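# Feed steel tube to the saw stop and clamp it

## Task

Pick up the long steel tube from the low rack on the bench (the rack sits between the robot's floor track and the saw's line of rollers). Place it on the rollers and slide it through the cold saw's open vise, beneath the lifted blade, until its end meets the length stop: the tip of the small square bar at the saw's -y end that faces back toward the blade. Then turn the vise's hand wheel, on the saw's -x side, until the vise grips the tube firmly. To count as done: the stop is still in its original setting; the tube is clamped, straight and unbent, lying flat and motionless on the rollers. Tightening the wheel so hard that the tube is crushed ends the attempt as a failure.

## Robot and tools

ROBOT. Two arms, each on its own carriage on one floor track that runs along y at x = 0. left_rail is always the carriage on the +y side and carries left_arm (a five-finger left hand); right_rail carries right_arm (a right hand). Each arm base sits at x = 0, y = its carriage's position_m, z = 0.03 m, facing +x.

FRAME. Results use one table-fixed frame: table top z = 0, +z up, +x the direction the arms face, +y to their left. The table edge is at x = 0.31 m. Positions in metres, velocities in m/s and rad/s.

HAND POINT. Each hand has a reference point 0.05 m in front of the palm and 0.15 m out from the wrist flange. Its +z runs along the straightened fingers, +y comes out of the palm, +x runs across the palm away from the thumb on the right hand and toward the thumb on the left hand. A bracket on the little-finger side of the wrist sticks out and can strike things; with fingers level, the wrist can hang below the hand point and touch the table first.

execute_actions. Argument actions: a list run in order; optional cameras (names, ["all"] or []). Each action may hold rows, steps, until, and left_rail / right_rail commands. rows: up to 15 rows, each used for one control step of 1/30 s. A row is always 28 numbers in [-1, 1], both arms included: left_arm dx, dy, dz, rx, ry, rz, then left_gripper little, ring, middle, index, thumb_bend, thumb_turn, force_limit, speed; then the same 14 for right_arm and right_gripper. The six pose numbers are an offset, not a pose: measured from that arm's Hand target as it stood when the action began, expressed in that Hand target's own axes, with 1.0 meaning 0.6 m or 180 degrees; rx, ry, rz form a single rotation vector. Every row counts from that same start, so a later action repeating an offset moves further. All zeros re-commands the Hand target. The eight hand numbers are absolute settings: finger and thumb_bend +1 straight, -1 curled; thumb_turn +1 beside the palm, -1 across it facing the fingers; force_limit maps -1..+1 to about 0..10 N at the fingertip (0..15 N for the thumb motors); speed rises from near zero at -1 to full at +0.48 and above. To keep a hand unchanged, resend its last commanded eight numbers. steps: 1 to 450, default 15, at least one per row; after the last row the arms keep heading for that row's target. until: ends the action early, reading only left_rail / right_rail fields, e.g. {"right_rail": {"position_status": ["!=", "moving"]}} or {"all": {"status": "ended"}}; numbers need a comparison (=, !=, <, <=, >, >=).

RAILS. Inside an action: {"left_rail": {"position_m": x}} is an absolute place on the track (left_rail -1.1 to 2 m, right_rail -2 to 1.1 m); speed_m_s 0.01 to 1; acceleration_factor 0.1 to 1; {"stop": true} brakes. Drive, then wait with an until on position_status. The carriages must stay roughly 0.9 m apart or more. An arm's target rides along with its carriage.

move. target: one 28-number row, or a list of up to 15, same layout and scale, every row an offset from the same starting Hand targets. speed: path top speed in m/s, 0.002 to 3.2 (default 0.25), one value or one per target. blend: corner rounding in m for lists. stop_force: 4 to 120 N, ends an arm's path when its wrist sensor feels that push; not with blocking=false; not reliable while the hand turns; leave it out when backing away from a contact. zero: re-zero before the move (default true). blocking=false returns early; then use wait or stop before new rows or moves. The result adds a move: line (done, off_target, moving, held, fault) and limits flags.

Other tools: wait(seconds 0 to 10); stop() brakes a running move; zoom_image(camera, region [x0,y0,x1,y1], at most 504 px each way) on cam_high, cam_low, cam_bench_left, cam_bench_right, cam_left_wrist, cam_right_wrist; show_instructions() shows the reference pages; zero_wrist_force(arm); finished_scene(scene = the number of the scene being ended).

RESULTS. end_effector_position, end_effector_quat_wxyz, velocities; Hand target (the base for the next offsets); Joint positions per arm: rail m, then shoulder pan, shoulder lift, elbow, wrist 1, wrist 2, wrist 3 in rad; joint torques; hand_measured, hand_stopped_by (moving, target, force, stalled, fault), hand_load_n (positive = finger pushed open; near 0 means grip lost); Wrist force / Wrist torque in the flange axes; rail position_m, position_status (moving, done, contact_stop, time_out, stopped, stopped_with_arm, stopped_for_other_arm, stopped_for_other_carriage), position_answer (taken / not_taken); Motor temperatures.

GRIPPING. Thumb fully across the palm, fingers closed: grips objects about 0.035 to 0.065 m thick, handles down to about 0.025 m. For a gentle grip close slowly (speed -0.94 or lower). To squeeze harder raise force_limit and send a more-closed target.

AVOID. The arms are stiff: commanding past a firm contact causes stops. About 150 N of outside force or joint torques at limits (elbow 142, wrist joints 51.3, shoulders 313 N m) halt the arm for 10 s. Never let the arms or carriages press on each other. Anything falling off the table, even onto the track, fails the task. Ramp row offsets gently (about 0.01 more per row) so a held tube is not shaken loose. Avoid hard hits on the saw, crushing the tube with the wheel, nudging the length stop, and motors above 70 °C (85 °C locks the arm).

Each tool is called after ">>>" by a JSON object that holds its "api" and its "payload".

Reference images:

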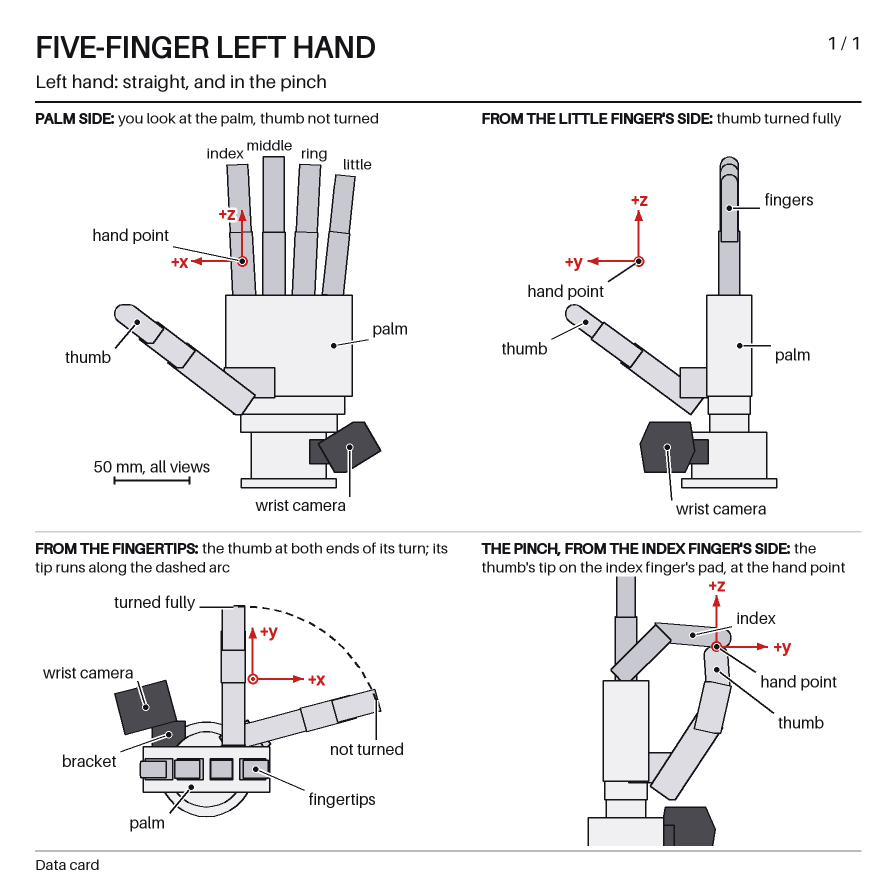

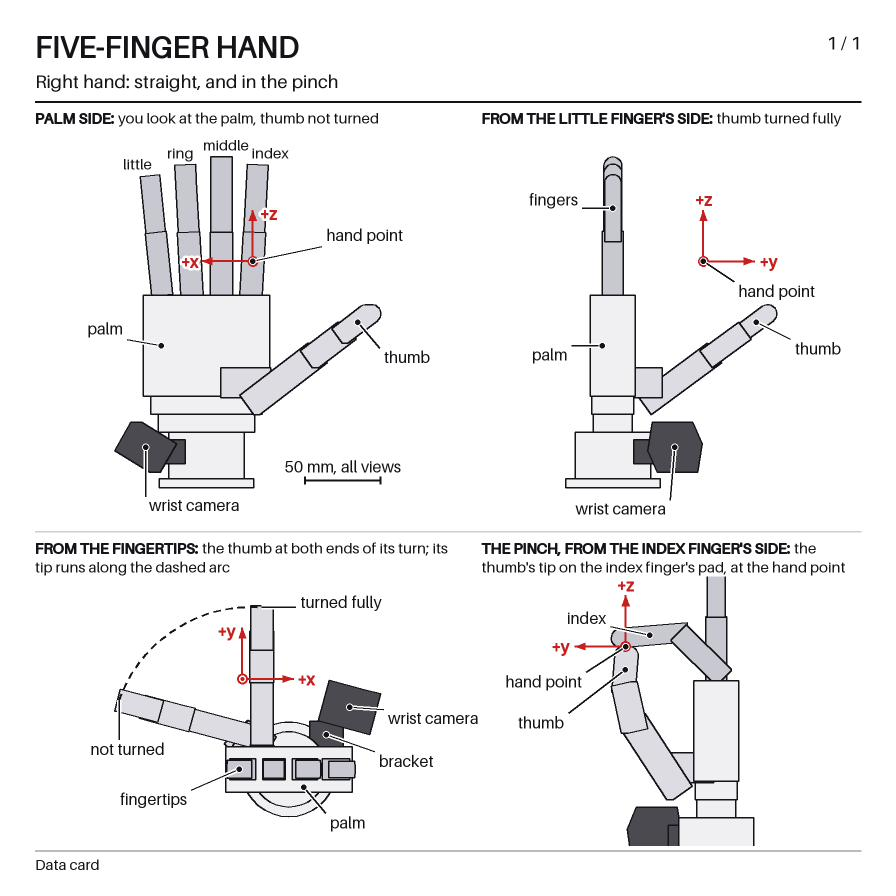

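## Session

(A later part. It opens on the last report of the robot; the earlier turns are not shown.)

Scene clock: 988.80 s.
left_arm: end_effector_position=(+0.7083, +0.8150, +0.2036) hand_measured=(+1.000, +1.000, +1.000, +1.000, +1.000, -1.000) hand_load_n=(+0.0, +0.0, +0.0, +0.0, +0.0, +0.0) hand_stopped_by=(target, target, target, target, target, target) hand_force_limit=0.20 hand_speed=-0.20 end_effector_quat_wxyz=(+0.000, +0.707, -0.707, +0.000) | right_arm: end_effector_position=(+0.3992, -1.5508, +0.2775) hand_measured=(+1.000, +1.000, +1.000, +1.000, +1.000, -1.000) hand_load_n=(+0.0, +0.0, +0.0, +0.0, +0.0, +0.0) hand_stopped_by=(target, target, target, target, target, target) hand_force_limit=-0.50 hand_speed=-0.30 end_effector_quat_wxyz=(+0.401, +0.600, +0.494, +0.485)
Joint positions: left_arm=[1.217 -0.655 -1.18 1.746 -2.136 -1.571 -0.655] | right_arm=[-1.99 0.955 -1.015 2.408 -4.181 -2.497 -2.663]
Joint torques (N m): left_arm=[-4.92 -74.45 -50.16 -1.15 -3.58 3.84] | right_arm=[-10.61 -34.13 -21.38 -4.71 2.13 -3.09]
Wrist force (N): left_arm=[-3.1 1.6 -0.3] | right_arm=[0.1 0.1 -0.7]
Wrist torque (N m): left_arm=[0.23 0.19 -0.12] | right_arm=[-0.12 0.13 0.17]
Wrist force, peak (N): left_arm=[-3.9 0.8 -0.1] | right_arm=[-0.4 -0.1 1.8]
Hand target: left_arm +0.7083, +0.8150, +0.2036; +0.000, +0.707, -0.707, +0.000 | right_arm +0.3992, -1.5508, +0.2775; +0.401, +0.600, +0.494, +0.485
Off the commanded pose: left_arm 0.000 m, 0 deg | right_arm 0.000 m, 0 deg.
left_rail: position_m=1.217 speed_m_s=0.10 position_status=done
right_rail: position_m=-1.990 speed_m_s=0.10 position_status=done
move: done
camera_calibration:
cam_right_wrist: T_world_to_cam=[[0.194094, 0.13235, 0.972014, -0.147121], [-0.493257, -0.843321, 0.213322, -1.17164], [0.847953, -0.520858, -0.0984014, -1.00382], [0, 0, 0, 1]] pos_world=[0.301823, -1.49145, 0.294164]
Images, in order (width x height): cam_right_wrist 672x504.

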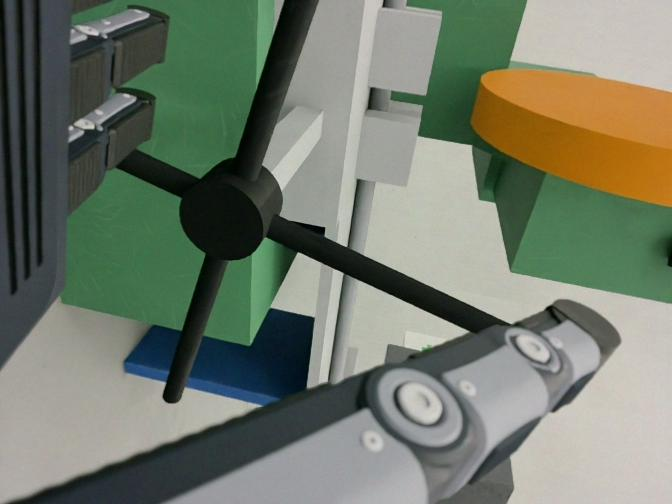

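>>> {"api": "zoom_image", "payload": {"camera": "cam_right_wrist", "region": [300, 0, 480, 240]}}

>>> {"api": "move", "payload": {"target": [[0,0,0,0,0,0,1,1,1,1,1,-1,0.2,-0.2, 0,0,0.2333,0,0,0,1,1,1,1,1,-1,-0.5,-0.3],[0,0,0,0,0,0,1,1,1,1,1,-1,0.2,-0.2, -0.0448,0.0571,0.2333,0,0,0.1667,1,1,1,1,1,-1,-0.5,-0.3],[0,0,0,0,0,0,1,1,1,1,1,-1,0.2,-0.2, -0.1021,0.0669,0.2333,0,0,0.3333,1,1,1,1,1,-1,-0.5,-0.3],[0,0,0,0,0,0,1,1,1,1,1,-1,0.2,-0.2, -0.1567,0.0467,0.2333,0,0,0.5,1,1,1,1,1,-1,-0.5,-0.3],[0,0,0,0,0,0,1,1,1,1,1,-1,0.2,-0.2, -0.1938,0.0019,0.2333,0,0,0.6667,1,1,1,1,1,-1,-0.5,-0.3],[0,0,0,0,0,0,1,1,1,1,1,-1,0.2,-0.2, -0.2036,-0.0555,0.2333,0,0,0.8333,1,1,1,1,1,-1,-0.5,-0.3],[0,0,0,0,0,0,1,1,1,1,1,-1,0.2,-0.2, -0.176,-0.1192,0.2333,0,0,-0.9667,1,1,1,1,1,-1,-0.5,-0.3],[0,0,0,0,0,0,1,1,1,1,1,-1,0.2,-0.2, -0.1795,-0.0861,0.2333,0,0,-0.9667,1,1,1,1,1,-1,-0.5,-0.3],[0,0,0,0,0,0,1,1,1,1,1,-1,0.2,-0.2, -0.1795,-0.0861,0,0,0,-0.9667,1,1,1,1,1,-1,-0.5,-0.3],[0,0,0,0,0,0,1,1,1,1,1,-1,0.2,-0.2, -0.1367,0.0467,0,0,0,0.5,1,1,1,1,1,-1,-0.5,-0.3],[0,0,0,0,0,0,1,1,1,1,1,-1,0.2,-0.2, 0,0,0,0,0,0,1,1,1,1,1,-1,-0.5,-0.3]], "speed": [0.25,0.4,0.4,0.4,0.4,0.4,0.4,0.3,0.5,0.9,0.9], "blend": [0.005,0.01,0.01,0.01,0.01,0.01,0.003,0.005,0.02,0.05,0], "cameras": ["cam_right_wrist","cam_bench_right"]}}

>>> {"api": "zoom_image", "payload": {"camera": "cam_right_wrist", "region": [300, 0, 480, 240]}}

Scaled by 2.100 from the camera's 672x504 image, which has a finer 960x720 frame.

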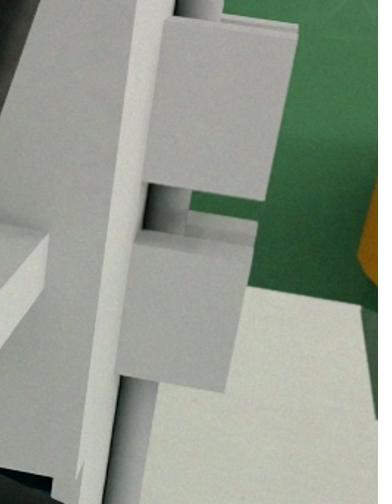

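Scene clock: 1021.77 s.
left_arm: end_effector_position=(+0.7083, +0.8150, +0.2036) hand_measured=(+1.000, +1.000, +1.000, +1.000, +1.000, -1.000) hand_load_n=(+0.0, +0.0, +0.0, +0.0, -0.5, +0.0) hand_stopped_by=(target, target, target, target, target, target) hand_force_limit=0.20 hand_speed=-0.20 end_effector_quat_wxyz=(+0.000, +0.707, -0.707, +0.000) | right_arm: end_effector_position=(+0.3992, -1.5508, +0.2775) hand_measured=(+1.000, +1.000, +1.000, +1.000, +1.000, -1.000) hand_load_n=(+0.0, +0.0, +0.5, +0.0, +0.0, +0.0) hand_stopped_by=(target, target, target, target, target, target) hand_force_limit=-0.50 hand_speed=-0.30 end_effector_quat_wxyz=(+0.401, +0.600, +0.494, +0.485)
Joint positions: left_arm=[1.217 -0.655 -1.18 1.746 -2.136 -1.571 -0.655] | right_arm=[-1.99 0.955 -1.015 2.408 -4.18 -2.497 -2.663]
Joint torques (N m): left_arm=[-4.92 -72.78 -49.71 -1.45 -3.47 3.73] | right_arm=[-11.59 -33.13 -21.41 -4.31 1.75 -3.19]
Wrist force (N): left_arm=[-2.8 1.0 0.1] | right_arm=[-2.1 1.5 0.4]
Wrist torque (N m): left_arm=[0.11 0.16 -0.09] | right_arm=[0.01 0.43 0.08]
Wrist force, peak (N): left_arm=[-3.7 1.3 -0.3] | right_arm=[-10.0 -49.0 13.3]
Hand target: left_arm +0.7083, +0.8150, +0.2036; +0.000, +0.707, -0.707, +0.000 | right_arm +0.3992, -1.5508, +0.2775; +0.401, +0.600, +0.494, +0.485
Off the commanded pose: left_arm 0.000 m, 0 deg | right_arm 0.000 m, 0 deg.
left_rail: position_m=1.217 speed_m_s=0.10 position_status=done
right_rail: position_m=-1.990 speed_m_s=0.10 position_status=done
move: done
camera_calibration:
cam_right_wrist: T_world_to_cam=[[0.194094, 0.13235, 0.972014, -0.147121], [-0.493257, -0.843321, 0.213322, -1.17164], [0.847953, -0.520858, -0.0984014, -1.00382], [0, 0, 0, 1]] pos_world=[0.301823, -1.49145, 0.294164]
Images, in order (width x height): cam_bench_right 672x504, cam_right_wrist 672x504.

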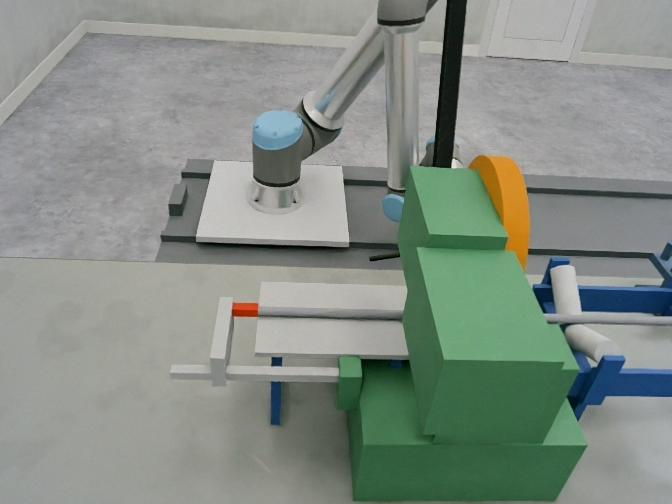

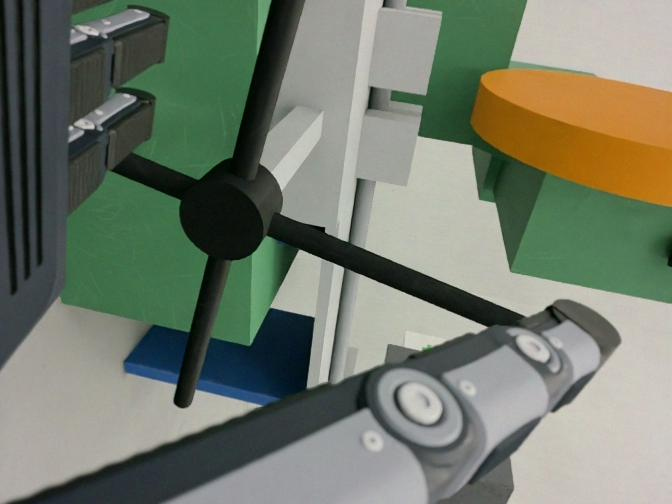

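Scaled by 2.100 from the camera's 672x504 image, which has a finer 960x720 frame.

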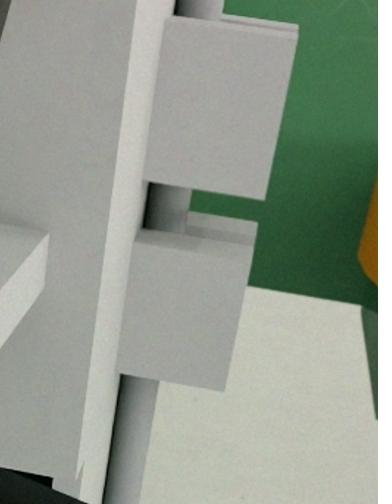

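>>> {"api": "move", "payload": {"target": [[0,0,0,0,0,0,1,1,1,1,1,-1,0.2,-0.2, 0,0,0.2333,0,0,0,1,1,1,1,1,-1,-0.5,-0.3],[0,0,0,0,0,0,1,1,1,1,1,-1,0.2,-0.2, 0,0.01,0.2333,0,0,0,1,1,1,1,1,-1,-0.5,-0.3]], "speed": [0.25,0.1], "cameras": ["cam_right_wrist"]}}

Scene clock: 1034.57 s.
left_arm: end_effector_position=(+0.7083, +0.8150, +0.2036) hand_measured=(+1.000, +1.000, +1.000, +1.000, +1.000, -1.000) hand_load_n=(+0.0, +0.0, +0.0, +0.0, +0.0, -0.5) hand_stopped_by=(target, target, target, target, target, target) hand_force_limit=0.20 hand_speed=-0.20 end_effector_quat_wxyz=(+0.000, +0.707, -0.707, +0.000) | right_arm: end_effector_position=(+0.5374, -1.5520, +0.2539) hand_measured=(+1.000, +1.000, +1.000, +1.000, +1.000, -1.000) hand_load_n=(+0.0, +0.0, +0.0, +0.0, +0.0, +0.0) hand_stopped_by=(target, target, target, target, target, target) hand_force_limit=-0.50 hand_speed=-0.30 end_effector_quat_wxyz=(+0.401, +0.600, +0.494, +0.485)
Joint positions: left_arm=[1.217 -0.655 -1.18 1.746 -2.136 -1.571 -0.655] | right_arm=[-1.99 0.743 -0.928 2.289 -4.221 -2.295 -2.761]
Joint torques (N m): left_arm=[-6.14 -70.7 -49.03 -1.36 -3.37 3.71] | right_arm=[-12.9 -71.2 0.01 -1.68 2.45 -3.33]
Wrist force (N): left_arm=[-3.0 1.2 -0.2] | right_arm=[-2.0 1.3 0.6]
Wrist torque (N m): left_arm=[0.15 0.16 -0.10] | right_arm=[-0.07 0.37 0.07]
Wrist force, peak (N): left_arm=[-3.8 1.2 0.0] | right_arm=[-1.9 1.5 2.1]
Hand target: left_arm +0.7083, +0.8150, +0.2036; +0.000, +0.707, -0.707, +0.000 | right_arm +0.5374, -1.5520, +0.2541; +0.401, +0.600, +0.494, +0.485
Off the commanded pose: left_arm 0.000 m, 0 deg | right_arm 0.000 m, 0 deg.
left_rail: position_m=1.217 speed_m_s=0.10 position_status=done
right_rail: position_m=-1.990 speed_m_s=0.10 position_status=done
move: done
camera_calibration:
cam_right_wrist: T_world_to_cam=[[0.193945, 0.132541, 0.972018, -0.150476], [-0.493163, -0.843358, 0.213398, -1.09962], [0.848042, -0.52075, -0.0982006, -1.1238], [0, 0, 0, 1]] pos_world=[0.439923, -1.49265, 0.270563]
Images, in order (width x height): cam_right_wrist 672x504.

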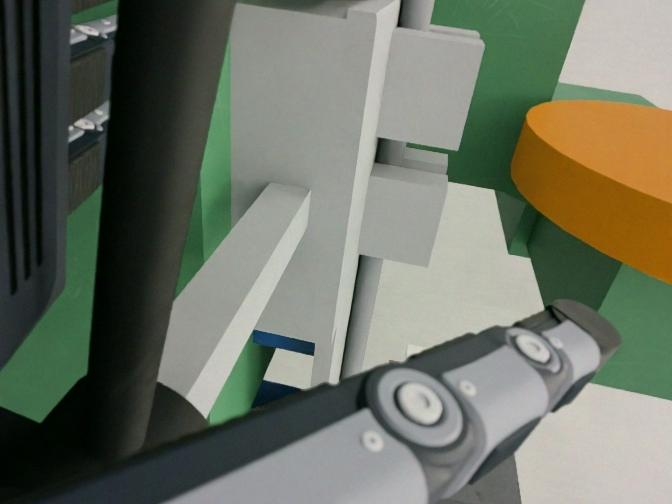

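>>> {"api": "move", "payload": {"target": [0,0,0,0,0,0,1,1,1,1,1,-1,0.2,-0.2, -0.0127,0.0249,0,0,0,0.0556,1,1,1,1,1,-1,-0.5,-0.3], "speed": 0.1}}

>>> {"api": "move", "payload": {"target": [0,0,0,0,0,0,1,1,1,1,1,-1,0.2,-0.2, -0.0162,0.013,0,0,0,0.0556,1,1,1,1,1,-1,-0.5,-0.3], "speed": 0.1}}

Scene clock: 1042.83 s.
left_arm: end_effector_position=(+0.7083, +0.8150, +0.2036) hand_measured=(+1.000, +1.000, +1.000, +1.000, +1.000, -1.000) hand_load_n=(+0.0, +0.0, +0.0, +0.0, +0.0, +0.0) hand_stopped_by=(target, target, target, target, target, target) hand_force_limit=0.20 hand_speed=-0.20 end_effector_quat_wxyz=(+0.000, +0.707, -0.707, +0.000) | right_arm: end_effector_position=(+0.5401, -1.5623, +0.2670) hand_measured=(+1.000, +1.000, +1.000, +1.000, +1.000, -1.000) hand_load_n=(+0.0, +0.0, +0.0, +0.0, +0.0, +0.0) hand_stopped_by=(target, target, target, target, target, target) hand_force_limit=-0.50 hand_speed=-0.30 end_effector_quat_wxyz=(+0.357, +0.640, +0.440, +0.518)
Joint positions: left_arm=[1.217 -0.655 -1.18 1.746 -2.136 -1.571 -0.655] | right_arm=[-1.99 0.735 -0.972 2.292 -4.182 -2.287 -2.59]
Joint torques (N m): left_arm=[-6.01 -70.96 -49.36 -1.8 -3.75 3.89] | right_arm=[-34.38 -102.91 -27.32 -11.85 -4.11 4.64]
Wrist force (N): left_arm=[-3.7 0.9 -0.3] | right_arm=[-8.3 -57.5 -15.5]
Wrist torque (N m): left_arm=[0.12 0.28 -0.14] | right_arm=[-1.76 1.65 -4.23]
Wrist force, peak (N): left_arm=[-3.5 1.8 0.0] | right_arm=[-8.3 -57.5 -15.5]
Hand target: left_arm +0.7083, +0.8150, +0.2036; +0.000, +0.707, -0.707, +0.000 | right_arm +0.5401, -1.5623, +0.2670; +0.357, +0.641, +0.440, +0.518
Off the commanded pose: left_arm 0.000 m, 0 deg | right_arm 0.000 m, 0 deg.
left_rail: position_m=1.217 speed_m_s=0.10 position_status=done
right_rail: position_m=-1.990 speed_m_s=0.10 position_status=done
move: done

Scene clock: 1044.30 s.
left_arm: end_effector_position=(+0.7083, +0.8150, +0.2036) hand_measured=(+1.000, +1.000, +1.000, +1.000, +1.000, -1.000) hand_load_n=(+0.0, +0.0, +0.0, +0.0, +0.0, +0.0) hand_stopped_by=(target, target, target, target, target, target) hand_force_limit=0.20 hand_speed=-0.20 end_effector_quat_wxyz=(+0.000, +0.707, -0.707, +0.000) | right_arm: end_effector_position=(+0.5409, -1.5742, +0.2707) hand_measured=(+1.000, +1.000, +1.000, +1.000, +1.000, -1.000) hand_load_n=(+0.0, +0.0, +0.0, +0.0, +0.0, +0.0) hand_stopped_by=(target, target, target, target, target, target) hand_force_limit=-0.50 hand_speed=-0.30 end_effector_quat_wxyz=(+0.310, +0.676, +0.383, +0.547)
Joint positions: left_arm=[1.217 -0.655 -1.18 1.746 -2.136 -1.571 -0.655] | right_arm=[-1.99 0.724 -1.001 2.298 -4.163 -2.277 -2.419]
Joint torques (N m): left_arm=[-5.81 -72.07 -49.68 -1.75 -3.66 3.81] | right_arm=[-47.77 -98.25 -20.38 -13.06 -9.51 5.14]
Wrist force (N): left_arm=[-3.4 1.4 -0.3] | right_arm=[2.5 -66.7 -18.7]
Wrist torque (N m): left_arm=[0.19 0.23 -0.14] | right_arm=[-2.17 1.47 -4.45]
Wrist force, peak (N): left_arm=[-3.5 1.5 0.2] | right_arm=[2.2 -67.0 -18.8]
Hand target: left_arm +0.7083, +0.8150, +0.2036; +0.000, +0.707, -0.707, +0.000 | right_arm +0.5409, -1.5742, +0.2707; +0.310, +0.677, +0.383, +0.548
Off the commanded pose: left_arm 0.000 m, 0 deg | right_arm 0.000 m, 0 deg.
left_rail: position_m=1.217 speed_m_s=0.10 position_status=done
right_rail: position_m=-1.990 speed_m_s=0.10 position_status=done
move: done

>>> {"api": "move", "payload": {"target": [[-0.08,0,0,0,0,0,1,1,1,1,1,-1,0.2,-0.2, 0,-0.0333,0,0,0,0,1,1,1,1,1,-1,-0.5,-0.3],[-0.1,0,0,0,0,0,1,1,1,1,1,-1,0.2,-0.2, 0,-0.0333,-0.2333,0,0,0,1,1,1,1,1,-1,-0.5,-0.3]], "speed": [0.1,0.3], "cameras": ["cam_right_wrist","cam_bench_right","cam_low","cam_bench_left","cam_high"]}}

>>> {"api": "zoom_image", "payload": {"camera": "cam_right_wrist", "region": [300, 0, 480, 240]}}

>>> {"api": "zoom_image", "payload": {"camera": "cam_bench_right", "region": [200, 280, 350, 380]}}

Scene clock: 1056.30 s.
left_arm: end_effector_position=(+0.7083, +0.8750, +0.2036) hand_measured=(+1.000, +1.000, +1.000, +1.000, +1.000, -1.000) hand_load_n=(+0.0, +0.0, +0.0, +0.0, +0.0, +0.0) hand_stopped_by=(target, target, target, target, target, target) hand_force_limit=0.20 hand_speed=-0.20 end_effector_quat_wxyz=(+0.000, +0.707, -0.707, +0.000) | right_arm: end_effector_position=(+0.4006, -1.5638, +0.2831) hand_measured=(+1.000, +1.000, +1.000, +1.000, +1.000, -1.000) hand_load_n=(+0.0, +0.0, +0.0, +0.0, -0.5, +0.0) hand_stopped_by=(target, target, target, target, target, target) hand_force_limit=-0.50 hand_speed=-0.30 end_effector_quat_wxyz=(+0.310, +0.676, +0.383, +0.548)
Joint positions: left_arm=[1.217 -0.596 -1.215 1.797 -2.152 -1.571 -0.596] | right_arm=[-1.99 0.95 -1.066 2.402 -4.127 -2.491 -2.317]
Joint torques (N m): left_arm=[6.94 -74.11 -28.01 -7.35 3.4 3.86] | right_arm=[13.39 -61.92 -0.72 -0.52 -3.46 4.02]
Wrist force (N): left_arm=[0.2 1.1 0.3] | right_arm=[-2.7 -0.5 0.6]
Wrist torque (N m): left_arm=[0.13 -0.01 -0.13] | right_arm=[-0.28 0.53 -0.26]
Wrist force, peak (N): left_arm=[-3.9 1.3 0.0] | right_arm=[2.9 -67.4 -19.2]
Hand target: left_arm +0.7083, +0.8750, +0.2036; +0.000, +0.707, -0.707, +0.000 | right_arm +0.4004, -1.5638, +0.2831; +0.310, +0.677, +0.383, +0.548
Off the commanded pose: left_arm 0.000 m, 0 deg | right_arm 0.000 m, 0 deg.
left_rail: position_m=1.217 speed_m_s=0.10 position_status=done
right_rail: position_m=-1.990 speed_m_s=0.10 position_status=done
move: done
camera_calibration:
cam_right_wrist: T_world_to_cam=[[0.190656, -0.214691, 0.957893, -0.688436], [-0.554583, -0.828709, -0.0753542, -1.05402], [0.809992, -0.516864, -0.277063, -0.939194], [0, 0, 0, 1]] pos_world=[0.307454, -1.50671, 0.319808]
Images, in order (width x height): cam_high 672x504, cam_low 672x504, cam_bench_left 672x504, cam_bench_right 672x504, cam_right_wrist 672x504.

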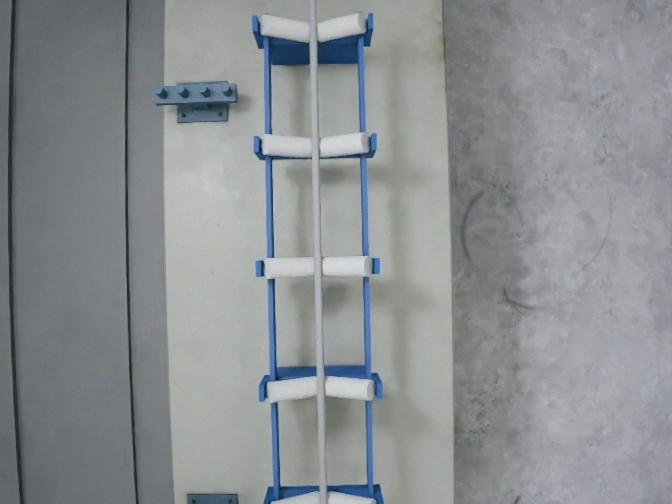

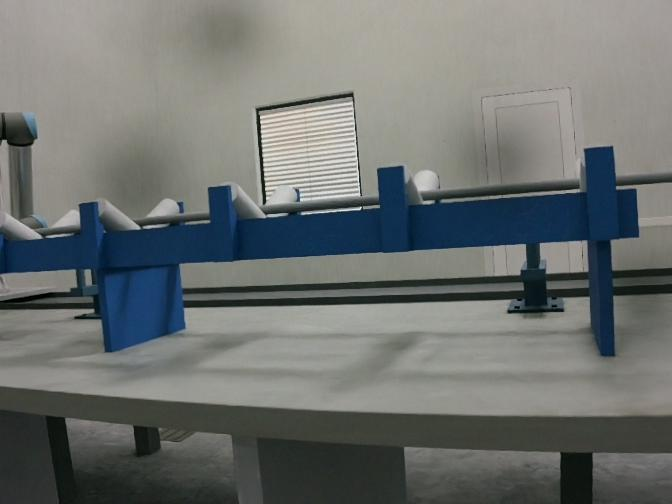

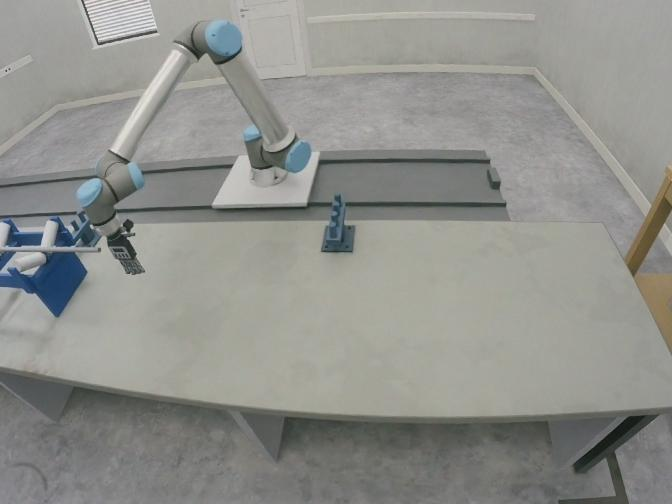

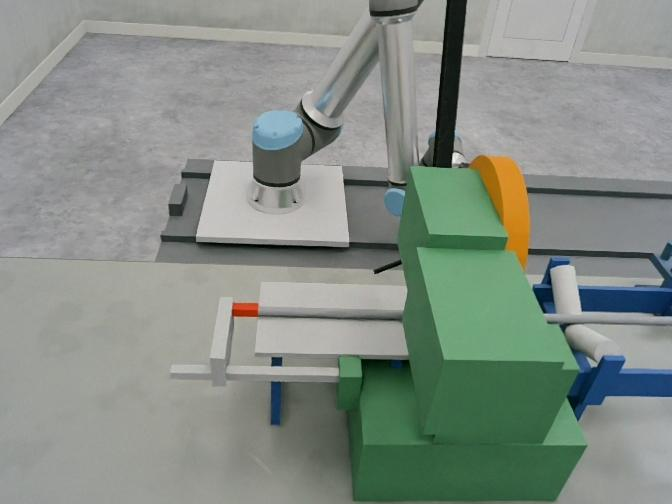

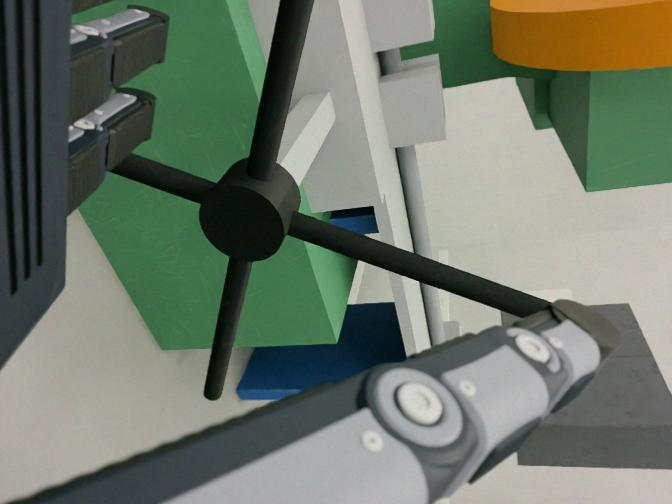

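Scaled by 2.100 from the camera's 672x504 image, which has a finer 960x720 frame.

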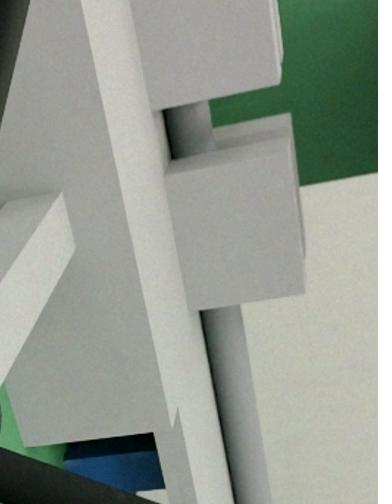

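Scaled by 3.360 from the camera's 672x504 image, which has a finer 960x720 frame.

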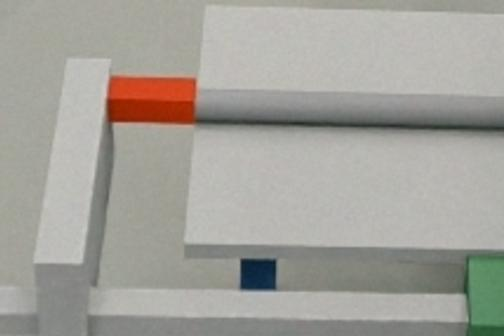

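>>> {"api": "finished_scene", "payload": {"scene": 1}}

The scene is finished: the task was done.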